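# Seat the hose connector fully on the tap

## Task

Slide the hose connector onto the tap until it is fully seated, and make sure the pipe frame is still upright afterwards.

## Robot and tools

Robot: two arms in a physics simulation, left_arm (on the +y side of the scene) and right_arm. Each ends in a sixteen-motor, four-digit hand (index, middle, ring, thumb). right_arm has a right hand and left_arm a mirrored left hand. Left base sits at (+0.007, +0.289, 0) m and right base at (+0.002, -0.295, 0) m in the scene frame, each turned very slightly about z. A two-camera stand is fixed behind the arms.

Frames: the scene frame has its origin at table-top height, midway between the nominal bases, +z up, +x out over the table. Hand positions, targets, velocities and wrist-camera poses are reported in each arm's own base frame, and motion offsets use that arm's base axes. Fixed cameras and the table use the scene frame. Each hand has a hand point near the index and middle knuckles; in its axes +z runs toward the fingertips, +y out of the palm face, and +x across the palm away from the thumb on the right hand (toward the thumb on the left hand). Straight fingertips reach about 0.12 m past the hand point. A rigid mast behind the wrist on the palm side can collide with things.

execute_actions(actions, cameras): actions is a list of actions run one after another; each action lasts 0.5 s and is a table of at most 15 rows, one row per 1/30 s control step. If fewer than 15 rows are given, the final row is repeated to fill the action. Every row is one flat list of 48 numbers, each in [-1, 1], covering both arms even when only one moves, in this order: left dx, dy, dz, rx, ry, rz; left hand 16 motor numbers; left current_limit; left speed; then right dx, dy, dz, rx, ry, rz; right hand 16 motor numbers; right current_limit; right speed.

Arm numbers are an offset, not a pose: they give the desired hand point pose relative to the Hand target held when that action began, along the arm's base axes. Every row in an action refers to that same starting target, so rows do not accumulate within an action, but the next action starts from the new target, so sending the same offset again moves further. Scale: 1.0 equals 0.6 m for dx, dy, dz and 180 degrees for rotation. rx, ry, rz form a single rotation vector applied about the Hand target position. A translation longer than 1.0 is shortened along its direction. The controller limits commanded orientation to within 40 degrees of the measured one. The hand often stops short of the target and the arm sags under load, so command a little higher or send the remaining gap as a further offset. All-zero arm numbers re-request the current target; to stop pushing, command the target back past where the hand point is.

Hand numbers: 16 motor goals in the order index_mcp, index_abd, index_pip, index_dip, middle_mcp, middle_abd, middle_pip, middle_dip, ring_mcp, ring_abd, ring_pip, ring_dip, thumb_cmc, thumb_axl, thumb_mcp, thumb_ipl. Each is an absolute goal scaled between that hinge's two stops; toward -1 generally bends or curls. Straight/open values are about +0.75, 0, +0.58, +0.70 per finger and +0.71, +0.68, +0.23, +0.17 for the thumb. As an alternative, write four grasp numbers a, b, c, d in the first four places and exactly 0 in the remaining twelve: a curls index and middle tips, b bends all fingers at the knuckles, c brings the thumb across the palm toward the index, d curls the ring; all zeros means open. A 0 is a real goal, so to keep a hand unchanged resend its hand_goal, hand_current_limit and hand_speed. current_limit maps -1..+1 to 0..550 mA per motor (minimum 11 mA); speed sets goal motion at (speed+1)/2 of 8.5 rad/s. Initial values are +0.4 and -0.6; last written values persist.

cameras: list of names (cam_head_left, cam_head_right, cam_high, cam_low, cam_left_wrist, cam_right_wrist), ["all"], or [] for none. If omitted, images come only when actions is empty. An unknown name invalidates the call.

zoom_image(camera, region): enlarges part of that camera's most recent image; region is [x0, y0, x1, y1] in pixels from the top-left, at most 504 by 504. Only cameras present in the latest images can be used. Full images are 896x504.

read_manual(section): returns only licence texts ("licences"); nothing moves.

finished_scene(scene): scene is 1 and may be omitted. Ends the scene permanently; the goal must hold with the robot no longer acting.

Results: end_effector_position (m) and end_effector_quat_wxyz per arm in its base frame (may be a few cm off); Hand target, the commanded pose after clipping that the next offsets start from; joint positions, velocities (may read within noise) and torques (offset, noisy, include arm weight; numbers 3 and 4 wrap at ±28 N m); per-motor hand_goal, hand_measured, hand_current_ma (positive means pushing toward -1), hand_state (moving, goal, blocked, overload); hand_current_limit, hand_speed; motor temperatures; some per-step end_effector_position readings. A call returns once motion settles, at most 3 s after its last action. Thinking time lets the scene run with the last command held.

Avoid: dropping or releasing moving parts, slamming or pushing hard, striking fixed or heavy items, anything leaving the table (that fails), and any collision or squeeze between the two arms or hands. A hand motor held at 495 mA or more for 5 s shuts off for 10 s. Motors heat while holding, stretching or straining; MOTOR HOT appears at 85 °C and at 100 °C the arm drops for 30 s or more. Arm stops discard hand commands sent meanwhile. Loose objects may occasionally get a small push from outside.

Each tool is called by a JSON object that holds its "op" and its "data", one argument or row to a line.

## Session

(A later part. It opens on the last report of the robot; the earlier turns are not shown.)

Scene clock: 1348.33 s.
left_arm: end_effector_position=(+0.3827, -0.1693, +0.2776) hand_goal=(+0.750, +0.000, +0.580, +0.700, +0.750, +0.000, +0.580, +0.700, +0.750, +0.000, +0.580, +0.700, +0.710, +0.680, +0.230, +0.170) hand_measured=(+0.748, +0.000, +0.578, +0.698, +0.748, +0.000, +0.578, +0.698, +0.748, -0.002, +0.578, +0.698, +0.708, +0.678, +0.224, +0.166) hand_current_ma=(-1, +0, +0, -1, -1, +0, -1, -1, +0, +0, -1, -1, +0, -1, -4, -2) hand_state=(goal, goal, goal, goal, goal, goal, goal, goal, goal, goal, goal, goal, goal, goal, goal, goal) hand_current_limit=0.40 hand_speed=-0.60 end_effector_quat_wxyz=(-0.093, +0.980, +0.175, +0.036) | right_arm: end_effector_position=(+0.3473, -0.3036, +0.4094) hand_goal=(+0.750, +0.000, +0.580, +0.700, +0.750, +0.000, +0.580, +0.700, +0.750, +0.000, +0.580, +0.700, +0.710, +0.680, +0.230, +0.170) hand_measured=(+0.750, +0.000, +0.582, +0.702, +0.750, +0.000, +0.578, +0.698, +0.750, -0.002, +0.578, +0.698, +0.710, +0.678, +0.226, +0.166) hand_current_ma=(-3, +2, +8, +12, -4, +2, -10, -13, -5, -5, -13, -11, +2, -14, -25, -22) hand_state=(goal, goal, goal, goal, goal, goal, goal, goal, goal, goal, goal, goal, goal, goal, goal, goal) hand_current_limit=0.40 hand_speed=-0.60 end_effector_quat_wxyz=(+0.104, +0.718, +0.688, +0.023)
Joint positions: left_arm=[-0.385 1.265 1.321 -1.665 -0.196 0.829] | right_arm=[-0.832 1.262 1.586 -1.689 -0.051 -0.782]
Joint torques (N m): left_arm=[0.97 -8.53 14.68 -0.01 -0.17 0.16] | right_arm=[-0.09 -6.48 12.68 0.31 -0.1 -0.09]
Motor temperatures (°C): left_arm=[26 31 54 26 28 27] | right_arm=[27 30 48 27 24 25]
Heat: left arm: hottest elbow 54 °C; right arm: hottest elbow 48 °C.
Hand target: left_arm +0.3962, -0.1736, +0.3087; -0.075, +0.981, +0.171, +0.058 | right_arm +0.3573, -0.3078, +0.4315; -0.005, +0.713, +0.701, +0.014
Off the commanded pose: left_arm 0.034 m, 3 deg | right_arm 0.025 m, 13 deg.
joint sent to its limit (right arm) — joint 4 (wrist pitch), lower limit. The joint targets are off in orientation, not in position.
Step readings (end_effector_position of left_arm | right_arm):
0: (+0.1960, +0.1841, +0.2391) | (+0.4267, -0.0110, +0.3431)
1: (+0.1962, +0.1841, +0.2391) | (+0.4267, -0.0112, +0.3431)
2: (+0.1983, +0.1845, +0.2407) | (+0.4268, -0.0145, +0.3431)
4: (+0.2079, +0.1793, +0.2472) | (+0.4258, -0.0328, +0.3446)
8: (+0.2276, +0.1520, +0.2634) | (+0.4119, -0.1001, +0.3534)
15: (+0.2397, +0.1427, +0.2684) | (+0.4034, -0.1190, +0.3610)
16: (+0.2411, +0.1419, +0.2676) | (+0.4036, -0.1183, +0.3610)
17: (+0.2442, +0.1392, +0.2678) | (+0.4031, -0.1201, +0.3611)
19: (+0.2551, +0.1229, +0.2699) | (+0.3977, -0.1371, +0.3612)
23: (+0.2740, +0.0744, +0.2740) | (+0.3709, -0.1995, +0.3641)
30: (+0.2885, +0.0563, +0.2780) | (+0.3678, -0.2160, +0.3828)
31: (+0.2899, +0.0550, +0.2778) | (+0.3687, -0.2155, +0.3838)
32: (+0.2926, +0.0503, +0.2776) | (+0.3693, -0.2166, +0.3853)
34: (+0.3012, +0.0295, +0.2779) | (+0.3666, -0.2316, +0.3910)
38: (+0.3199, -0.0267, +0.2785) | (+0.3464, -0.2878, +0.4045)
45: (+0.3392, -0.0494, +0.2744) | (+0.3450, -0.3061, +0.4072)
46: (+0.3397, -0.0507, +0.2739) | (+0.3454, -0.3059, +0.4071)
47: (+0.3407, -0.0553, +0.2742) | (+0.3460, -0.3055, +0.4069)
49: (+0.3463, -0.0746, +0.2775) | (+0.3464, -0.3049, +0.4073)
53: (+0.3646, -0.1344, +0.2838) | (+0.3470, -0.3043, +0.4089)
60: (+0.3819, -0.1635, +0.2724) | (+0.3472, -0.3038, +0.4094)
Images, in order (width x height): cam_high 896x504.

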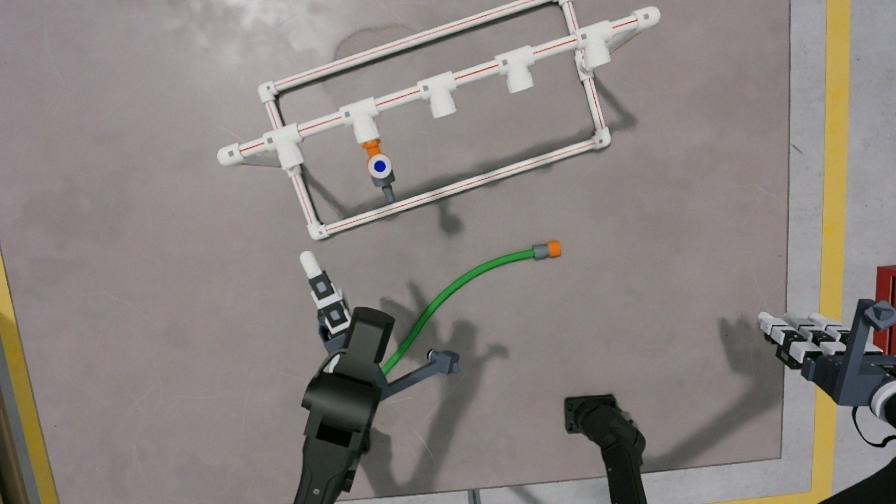

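{"op": "execute_actions", "data": {
  "actions": [
    [[0.024,-0.161,-0.03,0.1006,-0.0359,-0.1426,0,0,0,0,0,0,0,0,0,0,0,0,0,0,0,0,0.4,-0.6,0,0,0,0,0,0,0,0,0,0,0,0,0,0,0,0,0,0,0,0,0,0,0.4,-0.6]],
    [[0.024,-0.161,-0.03,0.1006,-0.0359,-0.1426,0,0,0,0,0,0,0,0,0,0,0,0,0,0,0,0,0.4,-0.6,0,0,0,0,0,0,0,0,0,0,0,0,0,0,0,0,0,0,0,0,0,0,0.4,-0.6]],
    [[0.024,-0.161,-0.03,0.1006,-0.0359,-0.1426,0,0,0,0,0,0,0,0,0,0,0,0,0,0,0,0,0.4,-0.6,0,0,0,0,0,0,0,0,0,0,0,0,0,0,0,0,0,0,0,0,0,0,0.4,-0.6]],
    [[0,0,0,0,0,0,0,0,0,0,0,0,0,0,0,0,0,0,0,0,0,0,0.4,-0.6,0,0,0,0,0,0,0,0,0,0,0,0,0,0,0,0,0,0,0,0,0,0,0.4,-0.6]]
  ],
  "cameras": ["cam_high", "cam_left_wrist", "cam_low"]
}}

Scene clock: 1359.20 s.
left_arm: end_effector_position=(+0.4345, -0.4623, +0.2313) hand_goal=(+0.750, +0.000, +0.580, +0.700, +0.750, +0.000, +0.580, +0.700, +0.750, +0.000, +0.580, +0.700, +0.710, +0.680, +0.230, +0.170) hand_measured=(+0.740, +0.000, +0.578, +0.698, +0.740, +0.000, +0.578, +0.698, +0.740, -0.002, +0.578, +0.698, +0.702, +0.678, +0.226, +0.168) hand_current_ma=(-7, +0, +0, -1, -7, +0, +0, -1, -7, +0, +0, -1, -4, -1, -2, -1) hand_state=(goal, goal, goal, goal, goal, goal, goal, goal, goal, goal, goal, goal, goal, goal, goal, goal) hand_current_limit=0.40 hand_speed=-0.60 end_effector_quat_wxyz=(-0.409, +0.715, -0.491, +0.284) | right_arm: end_effector_position=(+0.3473, -0.3035, +0.4094) hand_goal=(+0.750, +0.000, +0.580, +0.700, +0.750, +0.000, +0.580, +0.700, +0.750, +0.000, +0.580, +0.700, +0.710, +0.680, +0.230, +0.170) hand_measured=(+0.750, +0.000, +0.582, +0.702, +0.750, +0.000, +0.578, +0.698, +0.750, -0.002, +0.578, +0.698, +0.710, +0.678, +0.226, +0.166) hand_current_ma=(-3, +2, +8, +12, -4, +2, -10, -13, -5, -5, -13, -11, +2, -14, -25, -22) hand_state=(goal, goal, goal, goal, goal, goal, goal, goal, goal, goal, goal, goal, goal, goal, goal, goal) hand_current_limit=0.40 hand_speed=-0.60 end_effector_quat_wxyz=(+0.104, +0.718, +0.688, +0.023)
Joint positions: left_arm=[-0.972 1.79 1.725 -1.124 -0.997 2.013] | right_arm=[-0.832 1.262 1.586 -1.689 -0.051 -0.783]
Joint torques (N m): left_arm=[1.08 -17.44 11.22 1.59 -0.79 0.08] | right_arm=[-0.15 -6.48 12.68 0.31 -0.09 -0.09]
Heat: left arm: hottest elbow 54 °C; right arm: hottest elbow 48 °C.
Hand target: left_arm +0.4394, -0.4634, +0.2545; -0.403, +0.717, -0.483, +0.302 | right_arm +0.3573, -0.3078, +0.4315; -0.005, +0.713, +0.701, +0.014
Off the commanded pose: left_arm 0.024 m, 2 deg | right_arm 0.025 m, 13 deg.
joint sent to its limit (right arm) — joint 4 (wrist pitch), lower limit. The joint targets are off in orientation, not in position.
Step readings (end_effector_position of left_arm | right_arm):
0: (+0.3827, -0.1693, +0.2776) | (+0.3473, -0.3036, +0.4094)
1: (+0.3828, -0.1691, +0.2774) | (+0.3473, -0.3036, +0.4094)
2: (+0.3843, -0.1662, +0.2765) | (+0.3473, -0.3036, +0.4094)
4: (+0.3895, -0.1731, +0.2767) | (+0.3473, -0.3036, +0.4094)
8: (+0.3907, -0.2358, +0.2726) | (+0.3473, -0.3036, +0.4094)
15: (+0.3925, -0.2631, +0.2521) | (+0.3473, -0.3035, +0.4094)
16: (+0.3932, -0.2622, +0.2514) | (+0.3473, -0.3035, +0.4094)
17: (+0.3970, -0.2596, +0.2525) | (+0.3473, -0.3035, +0.4094)
19: (+0.4098, -0.2646, +0.2587) | (+0.3473, -0.3035, +0.4094)
23: (+0.4153, -0.3254, +0.2622) | (+0.3473, -0.3035, +0.4094)
30: (+0.4044, -0.3609, +0.2341) | (+0.3473, -0.3035, +0.4094)
31: (+0.4059, -0.3593, +0.2330) | (+0.3473, -0.3035, +0.4094)
32: (+0.4108, -0.3576, +0.2345) | (+0.3473, -0.3035, +0.4094)
34: (+0.4284, -0.3631, +0.2428) | (+0.3473, -0.3035, +0.4094)
38: (+0.4383, -0.4187, +0.2476) | (+0.3473, -0.3035, +0.4094)
45: (+0.4195, -0.4628, +0.2177) | (+0.3473, -0.3035, +0.4094)
46: (+0.4210, -0.4631, +0.2172) | (+0.3473, -0.3035, +0.4094)
47: (+0.4229, -0.4631, +0.2172) | (+0.3473, -0.3035, +0.4094)
49: (+0.4271, -0.4626, +0.2193) | (+0.3473, -0.3035, +0.4094)
53: (+0.4328, -0.4619, +0.2240) | (+0.3473, -0.3035, +0.4094)
60: (+0.4348, -0.4623, +0.2307) | (+0.3473, -0.3035, +0.4094)
camera_calibration:
cam_left_wrist: T_world_to_cam=[[-0.0150312, 0.841202, 0.540512, 0.234923], [-0.145127, -0.536684, 0.831209, -0.421152], [0.989299, -0.065949, 0.130148, -0.362084], [0, 0, 0, 1]] pos_world=[0.30062, -0.447522, 0.270212]
Images, in order (width x height): cam_high 896x504, cam_low 896x504, cam_left_wrist 896x504.

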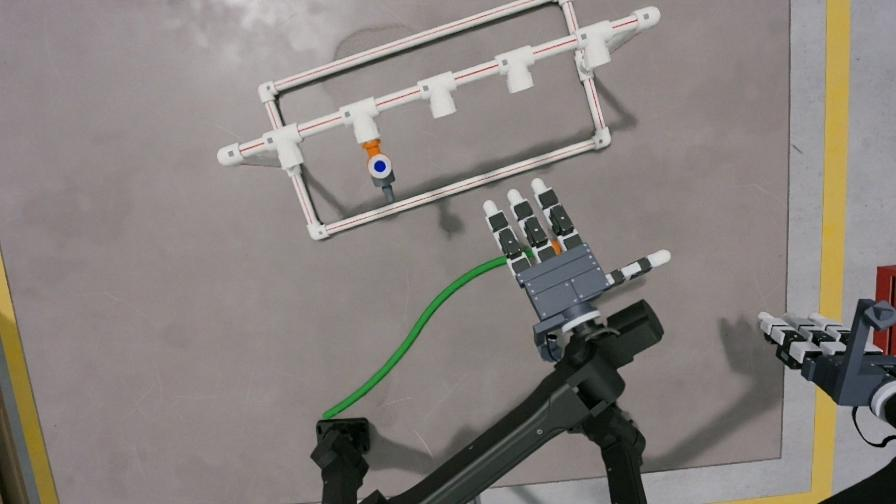

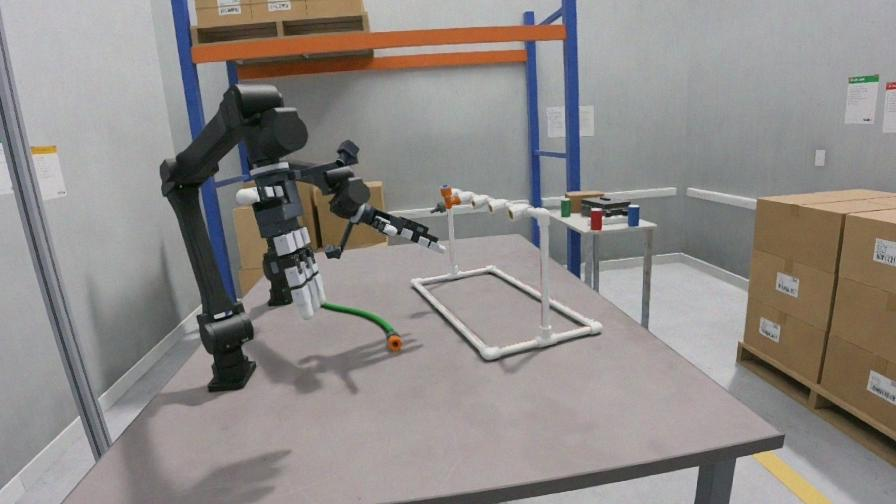

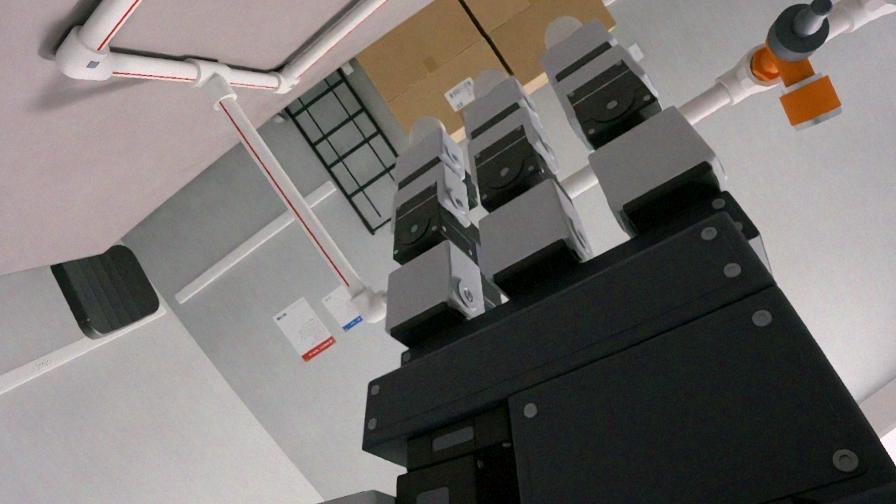

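{"op": "execute_actions", "data": {
  "actions": [
    [[0.01,-0.022,-0.1,0,0,0,0.822,0,-0.153,0.116,0.822,0,-0.153,0.116,1.0,0,0.58,0.7,-0.671,0.68,0.112,0.168,0.4,-0.6,0,0,0,0,0,0,0,0,0,0,0,0,0,0,0,0,0,0,0,0,0,0,0.4,-0.6]],
    [[0,0,-0.08,0,0,0,0.822,0,-0.153,0.116,0.822,0,-0.153,0.116,1.0,0,0.58,0.7,-0.671,0.68,0.112,0.168,0.4,-0.6,0,0,0,0,0,0,0,0,0,0,0,0,0,0,0,0,0,0,0,0,0,0,0.4,-0.6]],
    [[0,0,-0.05,0,0,0,0.822,0,-0.153,0.116,0.822,0,-0.153,0.116,1.0,0,0.58,0.7,-0.671,0.68,0.112,0.168,0.4,-0.6,0,0,0,0,0,0,0,0,0,0,0,0,0,0,0,0,0,0,0,0,0,0,0.4,-0.6]]
  ],
  "cameras": ["cam_high", "cam_low", "cam_head_right", "cam_left_wrist"]
}}

{"op": "zoom_image", "data": {
  "camera": "cam_low",
  "region": [300, 230, 480, 370]
}}

{"op": "zoom_image", "data": {
  "camera": "cam_high",
  "region": [460, 180, 640, 320]
}}

Scene clock: 1396.73 s.
left_arm: end_effector_position=(+0.4445, -0.4773, +0.1180) hand_goal=(+0.822, +0.000, -0.152, +0.116, +0.822, +0.000, -0.152, +0.116, +1.000, +0.000, +0.580, +0.700, -0.670, +0.680, +0.112, +0.168) hand_measured=(+0.804, +0.000, -0.150, +0.120, +0.804, +0.000, -0.150, +0.118, +0.980, -0.002, +0.578, +0.698, -0.668, +0.678, +0.112, +0.168) hand_current_ma=(-16, +0, +0, +1, -17, +0, +0, +1, -19, +0, +0, -1, +1, -1, +0, +0) hand_state=(goal, goal, goal, goal, goal, goal, goal, goal, goal, goal, goal, goal, goal, goal, goal, goal) hand_current_limit=0.40 hand_speed=-0.60 end_effector_quat_wxyz=(-0.402, +0.718, -0.481, +0.301) | right_arm: end_effector_position=(+0.3473, -0.3035, +0.4094) hand_goal=(+0.750, +0.000, +0.580, +0.700, +0.750, +0.000, +0.580, +0.700, +0.750, +0.000, +0.580, +0.700, +0.710, +0.680, +0.230, +0.170) hand_measured=(+0.750, +0.000, +0.582, +0.702, +0.750, +0.000, +0.578, +0.698, +0.750, -0.002, +0.578, +0.698, +0.710, +0.678, +0.226, +0.166) hand_current_ma=(-3, +2, +8, +12, -4, +2, -10, -13, -5, -5, -13, -11, +2, -14, -25, -22) hand_state=(goal, goal, goal, goal, goal, goal, goal, goal, goal, goal, goal, goal, goal, goal, goal, goal) hand_current_limit=0.40 hand_speed=-0.60 end_effector_quat_wxyz=(+0.104, +0.718, +0.688, +0.023)
Joint positions: left_arm=[-0.972 1.874 1.534 -0.805 -0.996 2.014] | right_arm=[-0.832 1.262 1.586 -1.689 -0.051 -0.783]
Joint torques (N m): left_arm=[0.85 -16.03 8.88 1.58 -0.79 0.09] | right_arm=[-0.09 -6.48 12.68 0.31 -0.1 -0.09]
Motor temperatures (°C): left_arm=[26 36 51 26 29 26] | right_arm=[27 30 51 27 24 25]
Heat: left arm: hottest elbow 51 °C; right arm: hottest elbow 51 °C.
Hand target: left_arm +0.4454, -0.4766, +0.1165; -0.403, +0.716, -0.483, +0.302 | right_arm +0.3573, -0.3078, +0.4315; -0.005, +0.713, +0.701, +0.014
Off the commanded pose: left_arm 0.002 m, 0 deg | right_arm 0.025 m, 13 deg.
joint sent to its limit (right arm) — joint 4 (wrist pitch), lower limit. The joint targets are off in orientation, not in position.
Step readings (end_effector_position of left_arm | right_arm):
0: (+0.4344, -0.4623, +0.2313) | (+0.3473, -0.3035, +0.4094)
1: (+0.4346, -0.4625, +0.2314) | (+0.3473, -0.3035, +0.4094)
2: (+0.4356, -0.4641, +0.2315) | (+0.3473, -0.3035, +0.4094)
4: (+0.4392, -0.4693, +0.2302) | (+0.3473, -0.3035, +0.4094)
8: (+0.4419, -0.4734, +0.2176) | (+0.3473, -0.3035, +0.4094)
15: (+0.4435, -0.4757, +0.1932) | (+0.3473, -0.3035, +0.4094)
16: (+0.4436, -0.4759, +0.1915) | (+0.3473, -0.3035, +0.4094)
17: (+0.4440, -0.4765, +0.1896) | (+0.3473, -0.3035, +0.4094)
19: (+0.4450, -0.4779, +0.1830) | (+0.3473, -0.3035, +0.4094)
23: (+0.4429, -0.4749, +0.1612) | (+0.3473, -0.3035, +0.4094)
30: (+0.4435, -0.4757, +0.1430) | (+0.3473, -0.3035, +0.4094)
31: (+0.4437, -0.4760, +0.1431) | (+0.3473, -0.3035, +0.4094)
32: (+0.4442, -0.4769, +0.1428) | (+0.3473, -0.3035, +0.4094)
34: (+0.4456, -0.4788, +0.1407) | (+0.3473, -0.3035, +0.4094)
38: (+0.4443, -0.4770, +0.1294) | (+0.3473, -0.3035, +0.4094)
45: (+0.4441, -0.4767, +0.1177) | (+0.3473, -0.3035, +0.4094)
camera_calibration:
cam_left_wrist: T_world_to_cam=[[-0.0268405, 0.859809, 0.50991, 0.326703], [-0.165155, -0.506898, 0.846037, -0.312137], [0.985902, -0.0615061, 0.155607, -0.357643], [0, 0, 0, 1]] pos_world=[0.309818, -0.461121, 0.153142]
Images, in order (width x height): cam_head_right 896x504, cam_high 896x504, cam_low 896x504, cam_left_wrist 896x504.

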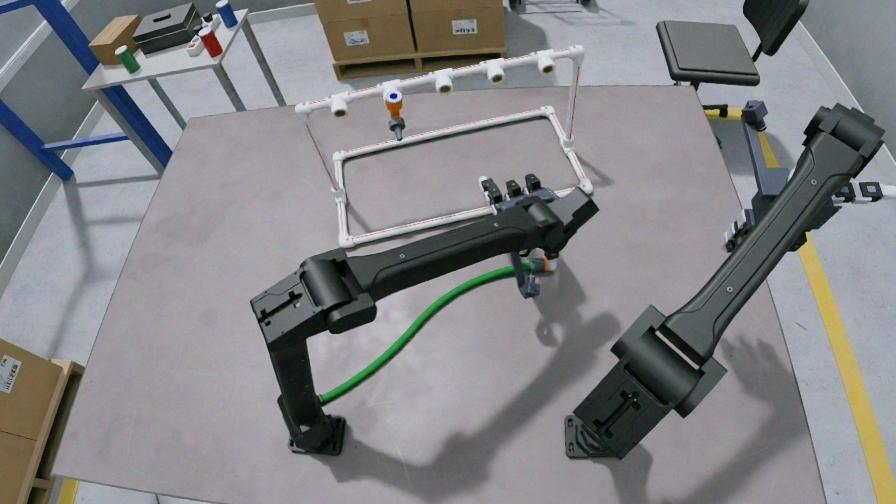

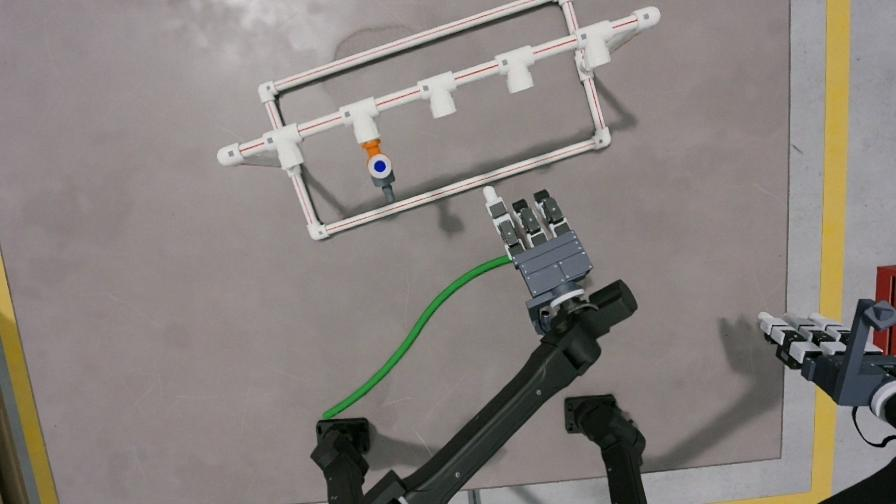

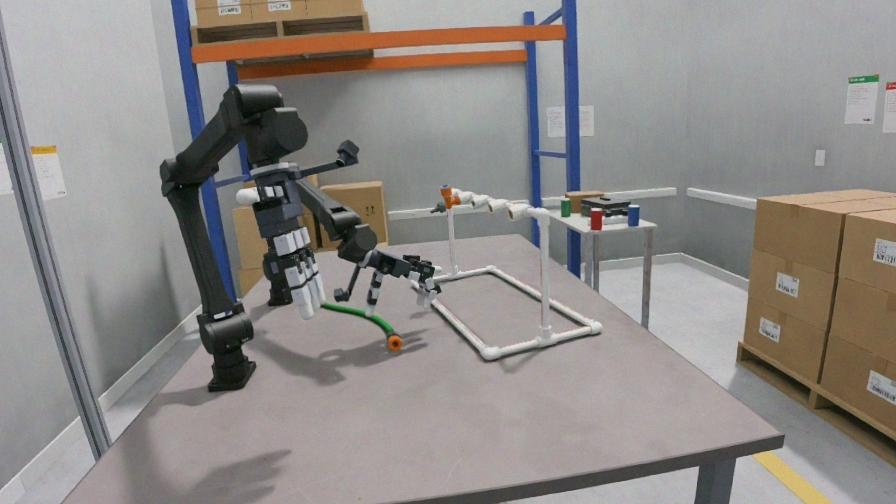

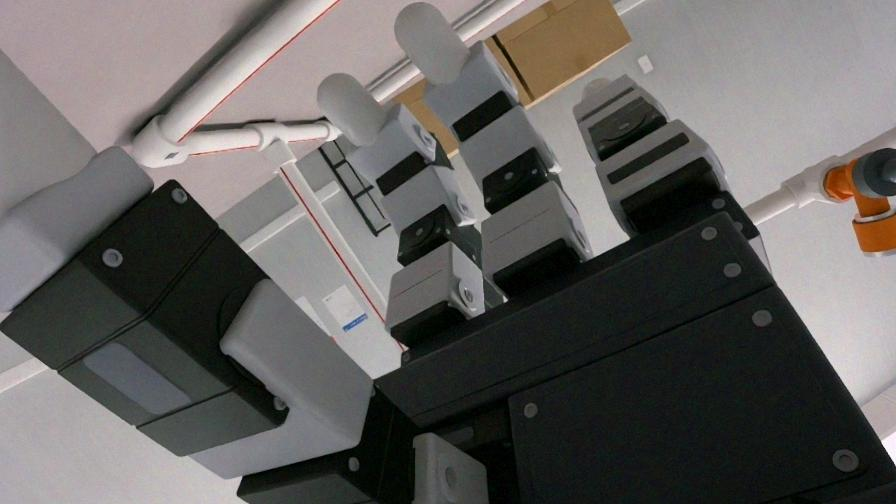

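Scaled by 2.800.

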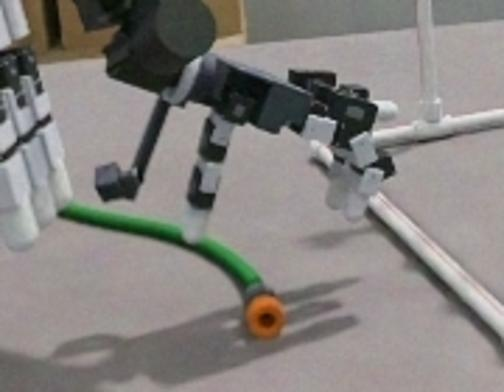

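Scaled by 2.800.

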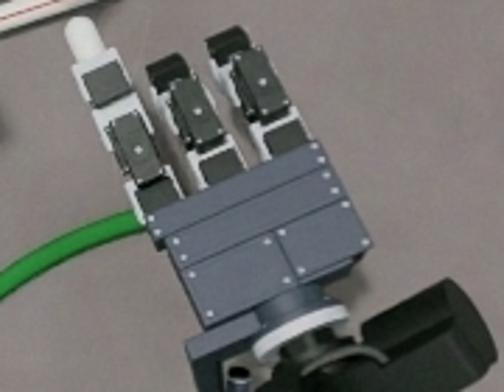

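{"op": "execute_actions", "data": {
  "actions": [
    [[-0.004,0,-0.085,0,0,0,0.822,0,-0.153,0.116,0.822,0,-0.153,0.116,1.0,0,0.58,0.7,-0.671,0.68,0.112,0.168,0.4,-0.6,0,0,0,0,0,0,0,0,0,0,0,0,0,0,0,0,0,0,0,0,0,0,0.4,-0.6]],
    [[0,0,-0.04,0,0,0,0.822,0,-0.153,0.116,0.822,0,-0.153,0.116,1.0,0,0.58,0.7,-0.671,0.68,0.112,0.168,0.4,-0.6,0,0,0,0,0,0,0,0,0,0,0,0,0,0,0,0,0,0,0,0,0,0,0.4,-0.6]],
    [[0,0,0,0,0,0,0.822,0,-0.153,0.116,0.822,0,-0.153,0.116,1.0,0,0.58,0.7,-0.671,0.68,0.112,0.168,0.4,-0.6,0,0,0,0,0,0,0,0,0,0,0,0,0,0,0,0,0,0,0,0,0,0,0.4,-0.6]]
  ],
  "cameras": ["cam_high", "cam_low", "cam_head_right", "cam_left_wrist"]
}}

{"op": "zoom_image", "data": {
  "camera": "cam_low",
  "region": [320, 250, 460, 370]
}}

Scene clock: 1434.97 s.
left_arm: end_effector_position=(+0.4439, -0.4762, +0.0446) hand_goal=(+0.822, +0.000, -0.152, +0.116, +0.822, +0.000, -0.152, +0.116, +1.000, +0.000, +0.580, +0.700, -0.670, +0.680, +0.112, +0.168) hand_measured=(+0.806, +0.000, -0.150, +0.120, +0.804, +0.000, -0.150, +0.118, +0.980, -0.002, +0.578, +0.698, -0.668, +0.678, +0.112, +0.168) hand_current_ma=(-15, +0, +0, +1, -16, +0, +0, +1, -19, +0, +0, -1, +1, -1, +0, +0) hand_state=(goal, goal, goal, goal, goal, goal, goal, goal, goal, goal, goal, goal, goal, goal, goal, goal) hand_current_limit=0.40 hand_speed=-0.60 end_effector_quat_wxyz=(-0.403, +0.718, -0.482, +0.301) | right_arm: end_effector_position=(+0.3473, -0.3035, +0.4094) hand_goal=(+0.750, +0.000, +0.580, +0.700, +0.750, +0.000, +0.580, +0.700, +0.750, +0.000, +0.580, +0.700, +0.710, +0.680, +0.230, +0.170) hand_measured=(+0.750, +0.000, +0.582, +0.702, +0.750, +0.000, +0.578, +0.698, +0.750, -0.002, +0.578, +0.698, +0.710, +0.678, +0.226, +0.166) hand_current_ma=(-3, +2, +8, +12, -4, +2, -10, -13, -5, -5, -13, -11, +2, -14, -25, -22) hand_state=(goal, goal, goal, goal, goal, goal, goal, goal, goal, goal, goal, goal, goal, goal, goal, goal) hand_current_limit=0.40 hand_speed=-0.60 end_effector_quat_wxyz=(+0.104, +0.718, +0.688, +0.023)
Joint positions: left_arm=[-0.972 1.951 1.442 -0.637 -0.996 2.014] | right_arm=[-0.832 1.262 1.586 -1.689 -0.051 -0.783]
Joint torques (N m): left_arm=[0.73 -16.85 8.18 1.52 -0.85 0.05] | right_arm=[-0.15 -6.48 12.68 0.31 -0.09 -0.09]
Heat: left arm: hottest elbow 47 °C; right arm: hottest elbow 52 °C.
Hand target: left_arm +0.4430, -0.4766, +0.0415; -0.403, +0.716, -0.483, +0.302 | right_arm +0.3573, -0.3078, +0.4315; -0.005, +0.713, +0.701, +0.014
Off the commanded pose: left_arm 0.003 m, 0 deg | right_arm 0.025 m, 13 deg.
joint sent to its limit (right arm) — joint 4 (wrist pitch), lower limit. The joint targets are off in orientation, not in position.
Step readings (end_effector_position of left_arm | right_arm):
0: (+0.4445, -0.4773, +0.1180) | (+0.3473, -0.3035, +0.4094)
1: (+0.4446, -0.4773, +0.1179) | (+0.3473, -0.3035, +0.4094)
2: (+0.4450, -0.4780, +0.1168) | (+0.3473, -0.3035, +0.4094)
4: (+0.4458, -0.4790, +0.1119) | (+0.3473, -0.3035, +0.4094)
8: (+0.4434, -0.4756, +0.0874) | (+0.3473, -0.3035, +0.4094)
15: (+0.4413, -0.4724, +0.0580) | (+0.3473, -0.3035, +0.4094)
16: (+0.4415, -0.4727, +0.0579) | (+0.3473, -0.3035, +0.4094)
17: (+0.4421, -0.4736, +0.0581) | (+0.3473, -0.3035, +0.4094)
19: (+0.4439, -0.4762, +0.0586) | (+0.3473, -0.3035, +0.4094)
23: (+0.4447, -0.4775, +0.0547) | (+0.3473, -0.3035, +0.4094)
30: (+0.4437, -0.4760, +0.0452) | (+0.3473, -0.3035, +0.4094)
31: (+0.4437, -0.4759, +0.0446) | (+0.3473, -0.3035, +0.4094)
32: (+0.4437, -0.4759, +0.0444) | (+0.3473, -0.3035, +0.4094)
34: (+0.4437, -0.4760, +0.0445) | (+0.3473, -0.3035, +0.4094)
38: (+0.4439, -0.4762, +0.0446) | (+0.3473, -0.3035, +0.4094)
45: (+0.4439, -0.4762, +0.0446) | (+0.3473, -0.3035, +0.4094)
camera_calibration:
cam_left_wrist: T_world_to_cam=[[-0.0268086, 0.859243, 0.510865, 0.362857], [-0.164778, -0.507856, 0.845536, -0.250232], [0.985966, -0.0615115, 0.155199, -0.345573], [0, 0, 0, 1]] pos_world=[0.309219, -0.460121, 0.0798413]
Images, in order (width x height): cam_head_right 896x504, cam_high 896x504, cam_low 896x504, cam_left_wrist 896x504.

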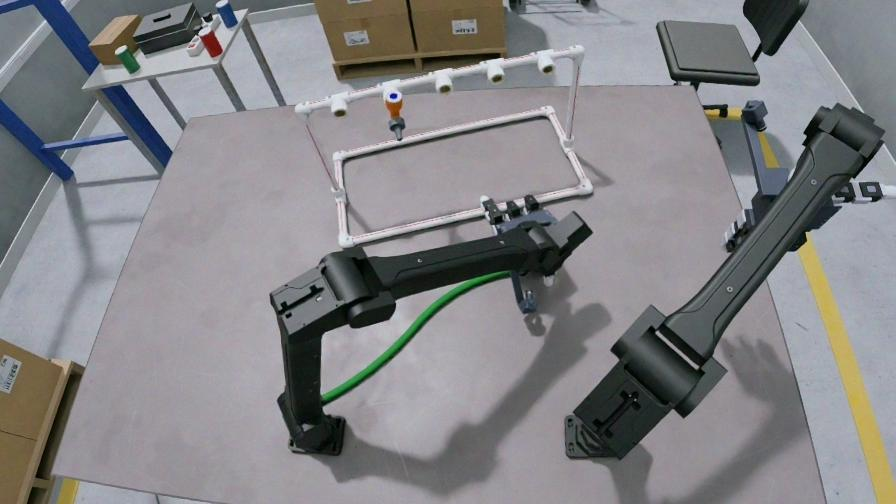

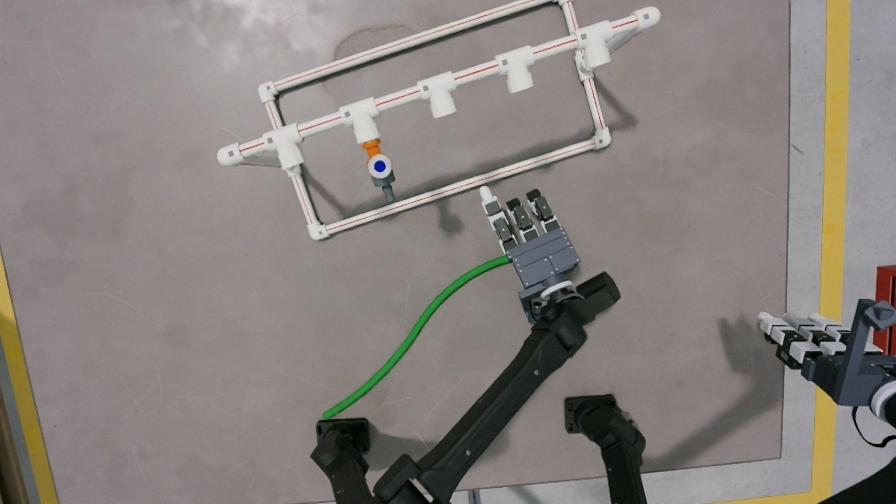

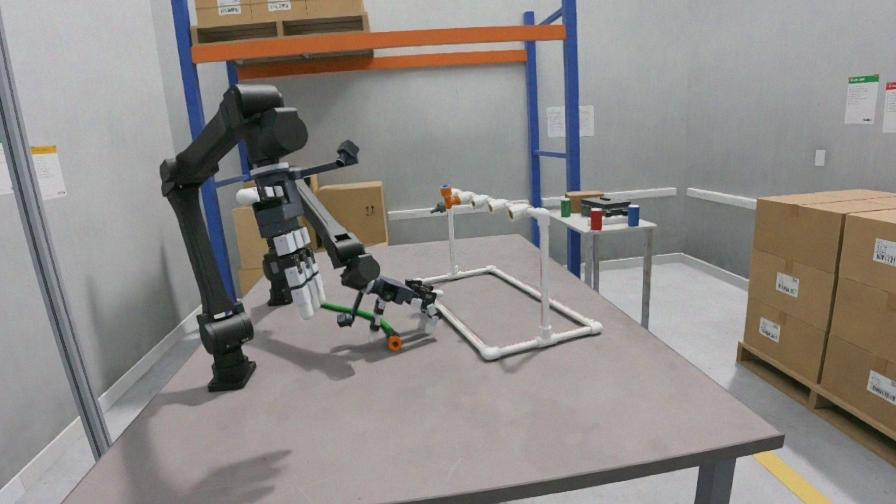

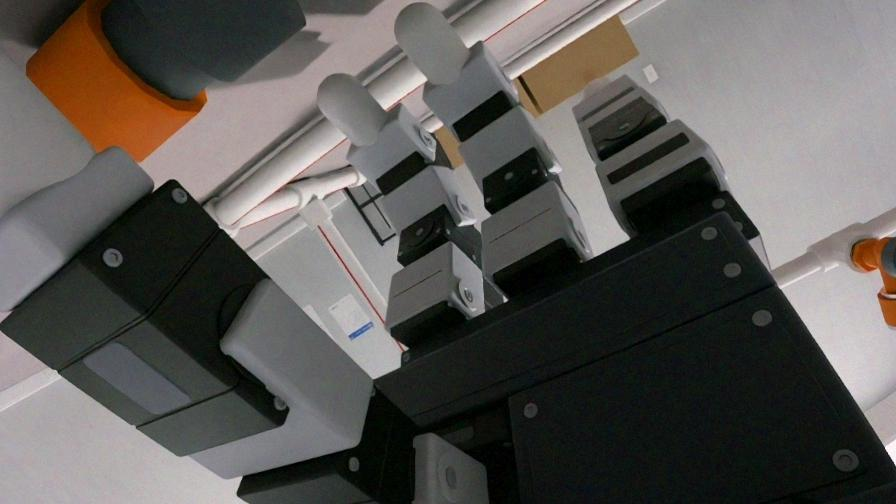

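Scaled by 3.600.

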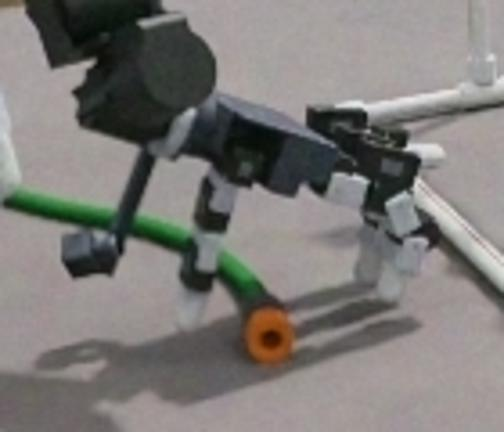

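{"op": "execute_actions", "data": {
  "actions": [
    [[0,0,-0.015,0,0,0,0.822,0,-0.153,0.116,0.822,0,-0.153,0.116,1.0,0,0.58,0.7,-0.671,0.68,0.112,0.168,0.4,-0.85,0,0,0,0,0,0,0,0,0,0,0,0,0,0,0,0,0,0,0,0,0,0,0.4,-0.6]],
    [[0,0,0,0,0,0,0.3,0,-0.299,0.261,0.3,0,-0.299,0.261,1.0,0,0.58,0.7,-0.671,0.68,-0.15,0.168,0.4,-0.85,0,0,0,0,0,0,0,0,0,0,0,0,0,0,0,0,0,0,0,0,0,0,0.4,-0.6]],
    [[0,0,0,0,0,0,0.3,0,-0.299,0.261,0.3,0,-0.299,0.261,1.0,0,0.58,0.7,-0.671,0.68,-0.15,0.168,0.4,-0.85,0,0,0,0,0,0,0,0,0,0,0,0,0,0,0,0,0,0,0,0,0,0,0.4,-0.6]],
    [[0,0,0,0,0,0,0.3,0,-0.299,0.261,0.3,0,-0.299,0.261,1.0,0,0.58,0.7,-0.671,0.68,-0.15,0.168,0.4,-0.85,0,0,0,0,0,0,0,0,0,0,0,0,0,0,0,0,0,0,0,0,0,0,0.4,-0.6]]
  ],
  "cameras": ["cam_high", "cam_low", "cam_left_wrist"]
}}

{"op": "zoom_image", "data": {
  "camera": "cam_low",
  "region": [320, 250, 460, 370]
}}

Scene clock: 1473.53 s.
left_arm: end_effector_position=(+0.4442, -0.4767, +0.0373) hand_goal=(+0.300, +0.000, -0.298, +0.262, +0.300, +0.000, -0.298, +0.262, +1.000, +0.000, +0.580, +0.700, -0.670, +0.680, -0.150, +0.168) hand_measured=(+0.306, +0.000, -0.296, +0.262, +0.346, +0.000, -0.286, +0.264, +0.980, -0.002, +0.578, +0.698, -0.666, +0.680, -0.134, +0.176) hand_current_ma=(+3, +0, +1, +0, +73, +0, +8, +1, -19, +0, +0, -1, +2, +0, +21, +6) hand_state=(goal, goal, goal, goal, blocked, goal, goal, goal, goal, goal, goal, goal, goal, goal, goal, goal) hand_current_limit=0.40 hand_speed=-0.85 end_effector_quat_wxyz=(-0.402, +0.718, -0.481, +0.302) | right_arm: end_effector_position=(+0.3473, -0.3035, +0.4094) hand_goal=(+0.750, +0.000, +0.580, +0.700, +0.750, +0.000, +0.580, +0.700, +0.750, +0.000, +0.580, +0.700, +0.710, +0.680, +0.230, +0.170) hand_measured=(+0.750, +0.000, +0.582, +0.702, +0.750, +0.000, +0.578, +0.698, +0.750, -0.002, +0.578, +0.698, +0.710, +0.678, +0.226, +0.166) hand_current_ma=(-3, +2, +8, +12, -4, +2, -10, -13, -5, -5, -13, -11, +2, -14, -25, -22) hand_state=(goal, goal, goal, goal, goal, goal, goal, goal, goal, goal, goal, goal, goal, goal, goal, goal) hand_current_limit=0.40 hand_speed=-0.60 end_effector_quat_wxyz=(+0.104, +0.718, +0.688, +0.023)
Joint positions: left_arm=[-0.972 1.96 1.434 -0.617 -0.996 2.014] | right_arm=[-0.832 1.262 1.586 -1.689 -0.051 -0.783]
Joint torques (N m): left_arm=[0.32 -16.5 8.08 1.61 -0.8 0.03] | right_arm=[-0.09 -6.48 12.68 0.31 -0.09 -0.09]
Heat: left arm: hottest elbow 47 °C; right arm: hottest elbow 54 °C.
Hand target: left_arm +0.4430, -0.4766, +0.0326; -0.403, +0.716, -0.483, +0.302 | right_arm +0.3573, -0.3078, +0.4315; -0.005, +0.713, +0.701, +0.014
Off the commanded pose: left_arm 0.005 m, 0 deg | right_arm 0.025 m, 13 deg.
joint sent to its limit (right arm) — joint 4 (wrist pitch), lower limit. The joint targets are off in orientation, not in position.
Step readings (end_effector_position of left_arm | right_arm):
0: (+0.4439, -0.4762, +0.0446) | (+0.3473, -0.3035, +0.4094)
1: (+0.4439, -0.4762, +0.0446) | (+0.3473, -0.3035, +0.4094)
2: (+0.4441, -0.4765, +0.0447) | (+0.3473, -0.3035, +0.4094)
4: (+0.4448, -0.4776, +0.0447) | (+0.3473, -0.3035, +0.4094)
8: (+0.4457, -0.4788, +0.0433) | (+0.3473, -0.3035, +0.4094)
15: (+0.4441, -0.4766, +0.0377) | (+0.3473, -0.3035, +0.4094)
16: (+0.4442, -0.4766, +0.0375) | (+0.3473, -0.3035, +0.4094)
17: (+0.4441, -0.4766, +0.0372) | (+0.3473, -0.3035, +0.4094)
19: (+0.4442, -0.4767, +0.0372) | (+0.3473, -0.3035, +0.4094)
23: (+0.4442, -0.4767, +0.0373) | (+0.3473, -0.3035, +0.4094)
30: (+0.4442, -0.4767, +0.0373) | (+0.3473, -0.3035, +0.4094)
31: (+0.4442, -0.4767, +0.0373) | (+0.3473, -0.3035, +0.4094)
32: (+0.4442, -0.4767, +0.0373) | (+0.3473, -0.3035, +0.4094)
34: (+0.4442, -0.4767, +0.0373) | (+0.3473, -0.3035, +0.4094)
38: (+0.4442, -0.4767, +0.0373) | (+0.3473, -0.3035, +0.4094)
45: (+0.4442, -0.4767, +0.0373) | (+0.3473, -0.3035, +0.4094)
46: (+0.4442, -0.4767, +0.0373) | (+0.3473, -0.3035, +0.4094)
47: (+0.4442, -0.4767, +0.0373) | (+0.3473, -0.3035, +0.4094)
49: (+0.4442, -0.4767, +0.0373) | (+0.3473, -0.3035, +0.4094)
53: (+0.4442, -0.4767, +0.0373) | (+0.3473, -0.3035, +0.4094)
60: (+0.4442, -0.4767, +0.0373) | (+0.3473, -0.3035, +0.4094)
camera_calibration:
cam_left_wrist: T_world_to_cam=[[-0.0277387, 0.860514, 0.50867, 0.368122], [-0.166272, -0.505749, 0.846505, -0.242598], [0.98569, -0.0610967, 0.157108, -0.344576], [0, 0, 0, 1]] pos_world=[0.309519, -0.460521, 0.0722435]
Images, in order (width x height): cam_high 896x504, cam_low 896x504, cam_left_wrist 896x504.

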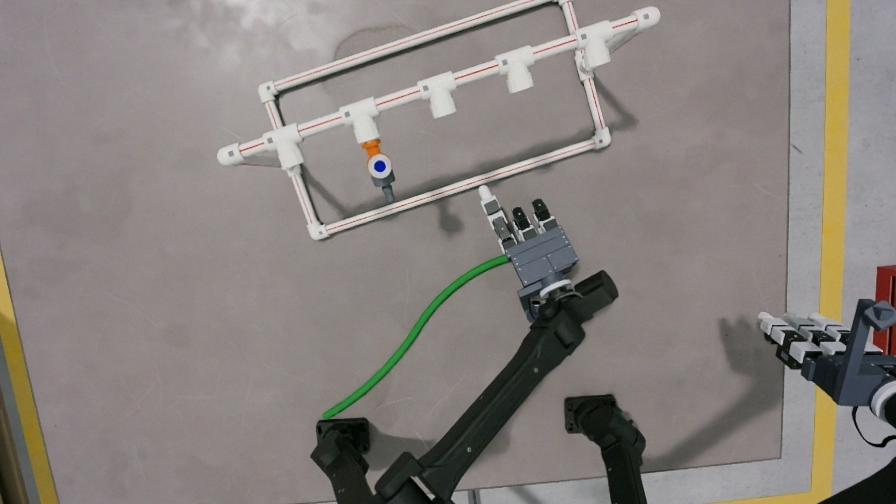

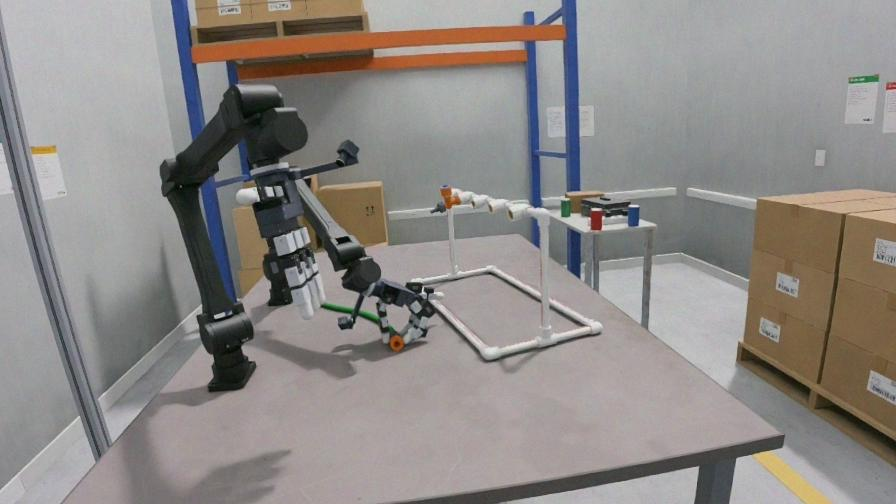

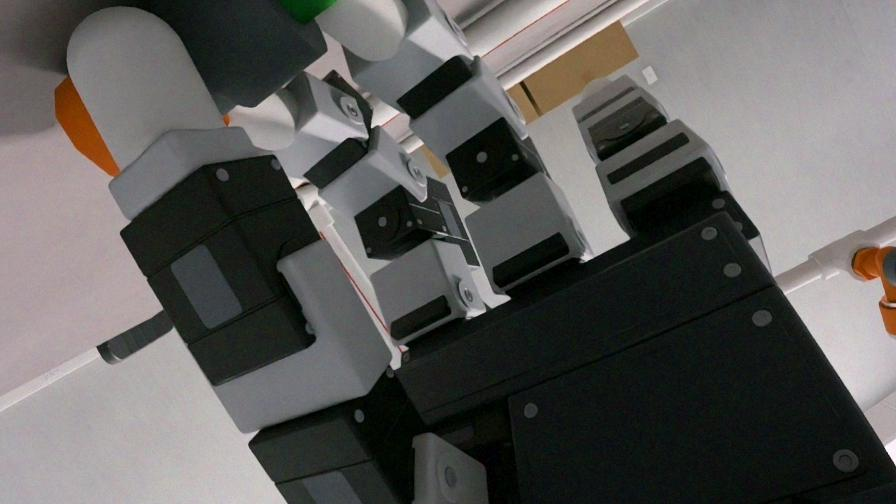

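Scaled by 3.600.

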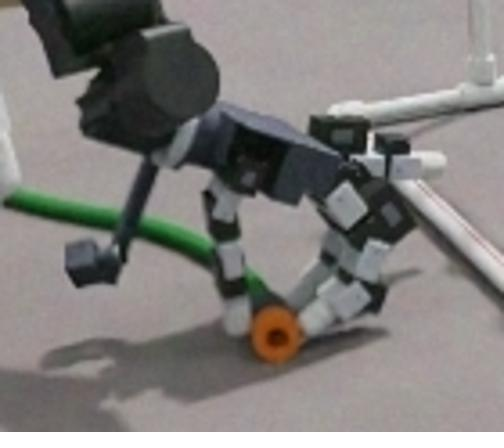

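{"op": "execute_actions", "data": {
  "actions": [
    [[0,0,0,0,0,0, 0.22,0,-0.299,0.261, 0.22,0,-0.299,0.261, 1.0,0,0.58,0.7, -0.671,0.68,-0.22,0.168, 0.5,-0.85, 0,0,0,0,0,0, 0,0,0,0,0,0,0,0,0,0,0,0,0,0,0,0, 0.4,-0.6]],
    [[0,0,0,0,0,0, 0.15,0,-0.299,0.261, 0.15,0,-0.299,0.261, 1.0,0,0.58,0.7, -0.671,0.68,-0.28,0.168, 0.6,-0.85, 0,0,0,0,0,0, 0,0,0,0,0,0,0,0,0,0,0,0,0,0,0,0, 0.4,-0.6]]
  ],
  "cameras": ["cam_left_wrist","cam_low"]
}}

Scene clock: 1512.87 s.
left_arm: end_effector_position=(+0.4442, -0.4767, +0.0373) hand_goal=(+0.150, +0.000, -0.298, +0.262, +0.150, +0.000, -0.298, +0.262, +1.000, +0.000, +0.580, +0.700, -0.670, +0.680, -0.280, +0.168) hand_measured=(+0.244, +0.008, -0.274, +0.274, +0.288, -0.008, -0.264, +0.272, +0.980, -0.002, +0.578, +0.698, -0.666, +0.680, -0.134, +0.204) hand_current_ma=(+240, +3, +26, +7, +435, -4, +43, +6, -19, +0, +0, -1, +1, +0, +440, +75) hand_state=(blocked, goal, blocked, goal, blocked, goal, blocked, goal, goal, goal, goal, goal, goal, goal, blocked, blocked) hand_current_limit=0.60 hand_speed=-0.85 end_effector_quat_wxyz=(-0.402, +0.718, -0.481, +0.302) | right_arm: end_effector_position=(+0.3473, -0.3035, +0.4094) hand_goal=(+0.750, +0.000, +0.580, +0.700, +0.750, +0.000, +0.580, +0.700, +0.750, +0.000, +0.580, +0.700, +0.710, +0.680, +0.230, +0.170) hand_measured=(+0.750, +0.000, +0.582, +0.702, +0.750, +0.000, +0.578, +0.698, +0.750, -0.002, +0.578, +0.698, +0.710, +0.678, +0.226, +0.166) hand_current_ma=(-3, +2, +8, +12, -4, +2, -10, -13, -5, -5, -13, -11, +2, -14, -25, -22) hand_state=(goal, goal, goal, goal, goal, goal, goal, goal, goal, goal, goal, goal, goal, goal, goal, goal) hand_current_limit=0.40 hand_speed=-0.60 end_effector_quat_wxyz=(+0.104, +0.718, +0.688, +0.023)
Joint positions: left_arm=[-0.972 1.96 1.434 -0.617 -0.996 2.014] | right_arm=[-0.832 1.262 1.586 -1.689 -0.051 -0.783]
Joint torques (N m): left_arm=[0.56 -16.62 8.08 1.61 -0.81 0.02] | right_arm=[-0.15 -6.53 12.68 0.31 -0.09 -0.09]
Motor temperatures (°C): left_arm=[26 35 44 26 30 26] | right_arm=[27 30 54 26 24 25]
Heat: left arm: hottest elbow 44 °C; right arm: hottest elbow 54 °C.
Hand target: left_arm +0.4430, -0.4766, +0.0326; -0.403, +0.716, -0.483, +0.302 | right_arm +0.3573, -0.3078, +0.4315; -0.005, +0.713, +0.701, +0.014
Off the commanded pose: left_arm 0.005 m, 0 deg | right_arm 0.025 m, 13 deg.
joint sent to its limit (right arm) — joint 4 (wrist pitch), lower limit. The joint targets are off in orientation, not in position.
Step readings (end_effector_position of left_arm | right_arm):
0: (+0.4442, -0.4767, +0.0373) | (+0.3473, -0.3035, +0.4094)
1: (+0.4442, -0.4767, +0.0373) | (+0.3473, -0.3035, +0.4094)
2: (+0.4442, -0.4767, +0.0373) | (+0.3473, -0.3035, +0.4094)
4: (+0.4442, -0.4767, +0.0373) | (+0.3473, -0.3035, +0.4094)
8: (+0.4442, -0.4767, +0.0373) | (+0.3473, -0.3035, +0.4094)
15: (+0.4442, -0.4767, +0.0373) | (+0.3473, -0.3035, +0.4094)
16: (+0.4442, -0.4767, +0.0373) | (+0.3473, -0.3035, +0.4094)
17: (+0.4442, -0.4767, +0.0373) | (+0.3473, -0.3035, +0.4094)
19: (+0.4442, -0.4767, +0.0373) | (+0.3473, -0.3035, +0.4094)
23: (+0.4442, -0.4767, +0.0373) | (+0.3473, -0.3035, +0.4094)
30: (+0.4442, -0.4767, +0.0373) | (+0.3473, -0.3035, +0.4094)
camera_calibration:
cam_left_wrist: T_world_to_cam=[[-0.0277387, 0.860514, 0.50867, 0.368122], [-0.166272, -0.505749, 0.846505, -0.242598], [0.98569, -0.0610967, 0.157108, -0.344576], [0, 0, 0, 1]] pos_world=[0.309519, -0.460521, 0.0722435]
Images, in order (width x height): cam_low 896x504, cam_left_wrist 896x504.

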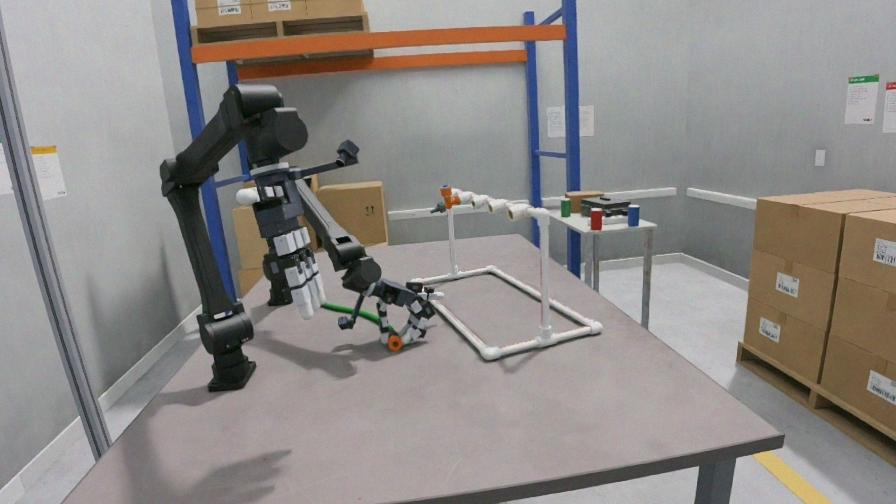

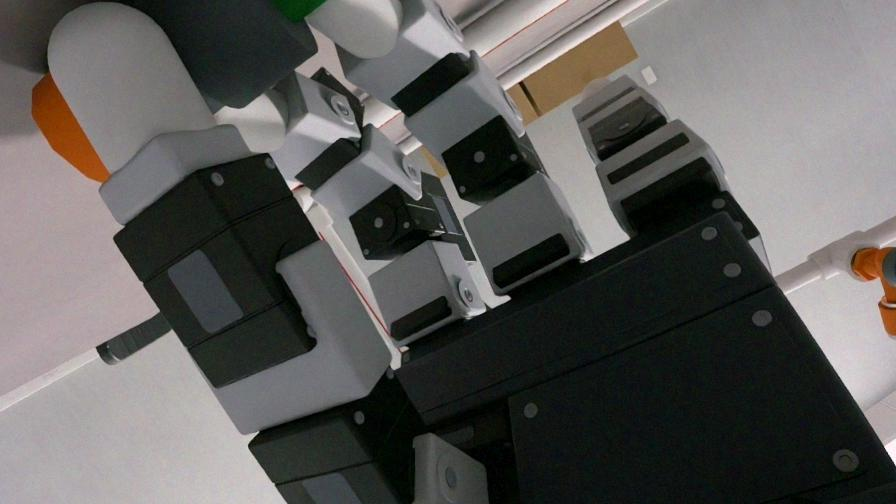

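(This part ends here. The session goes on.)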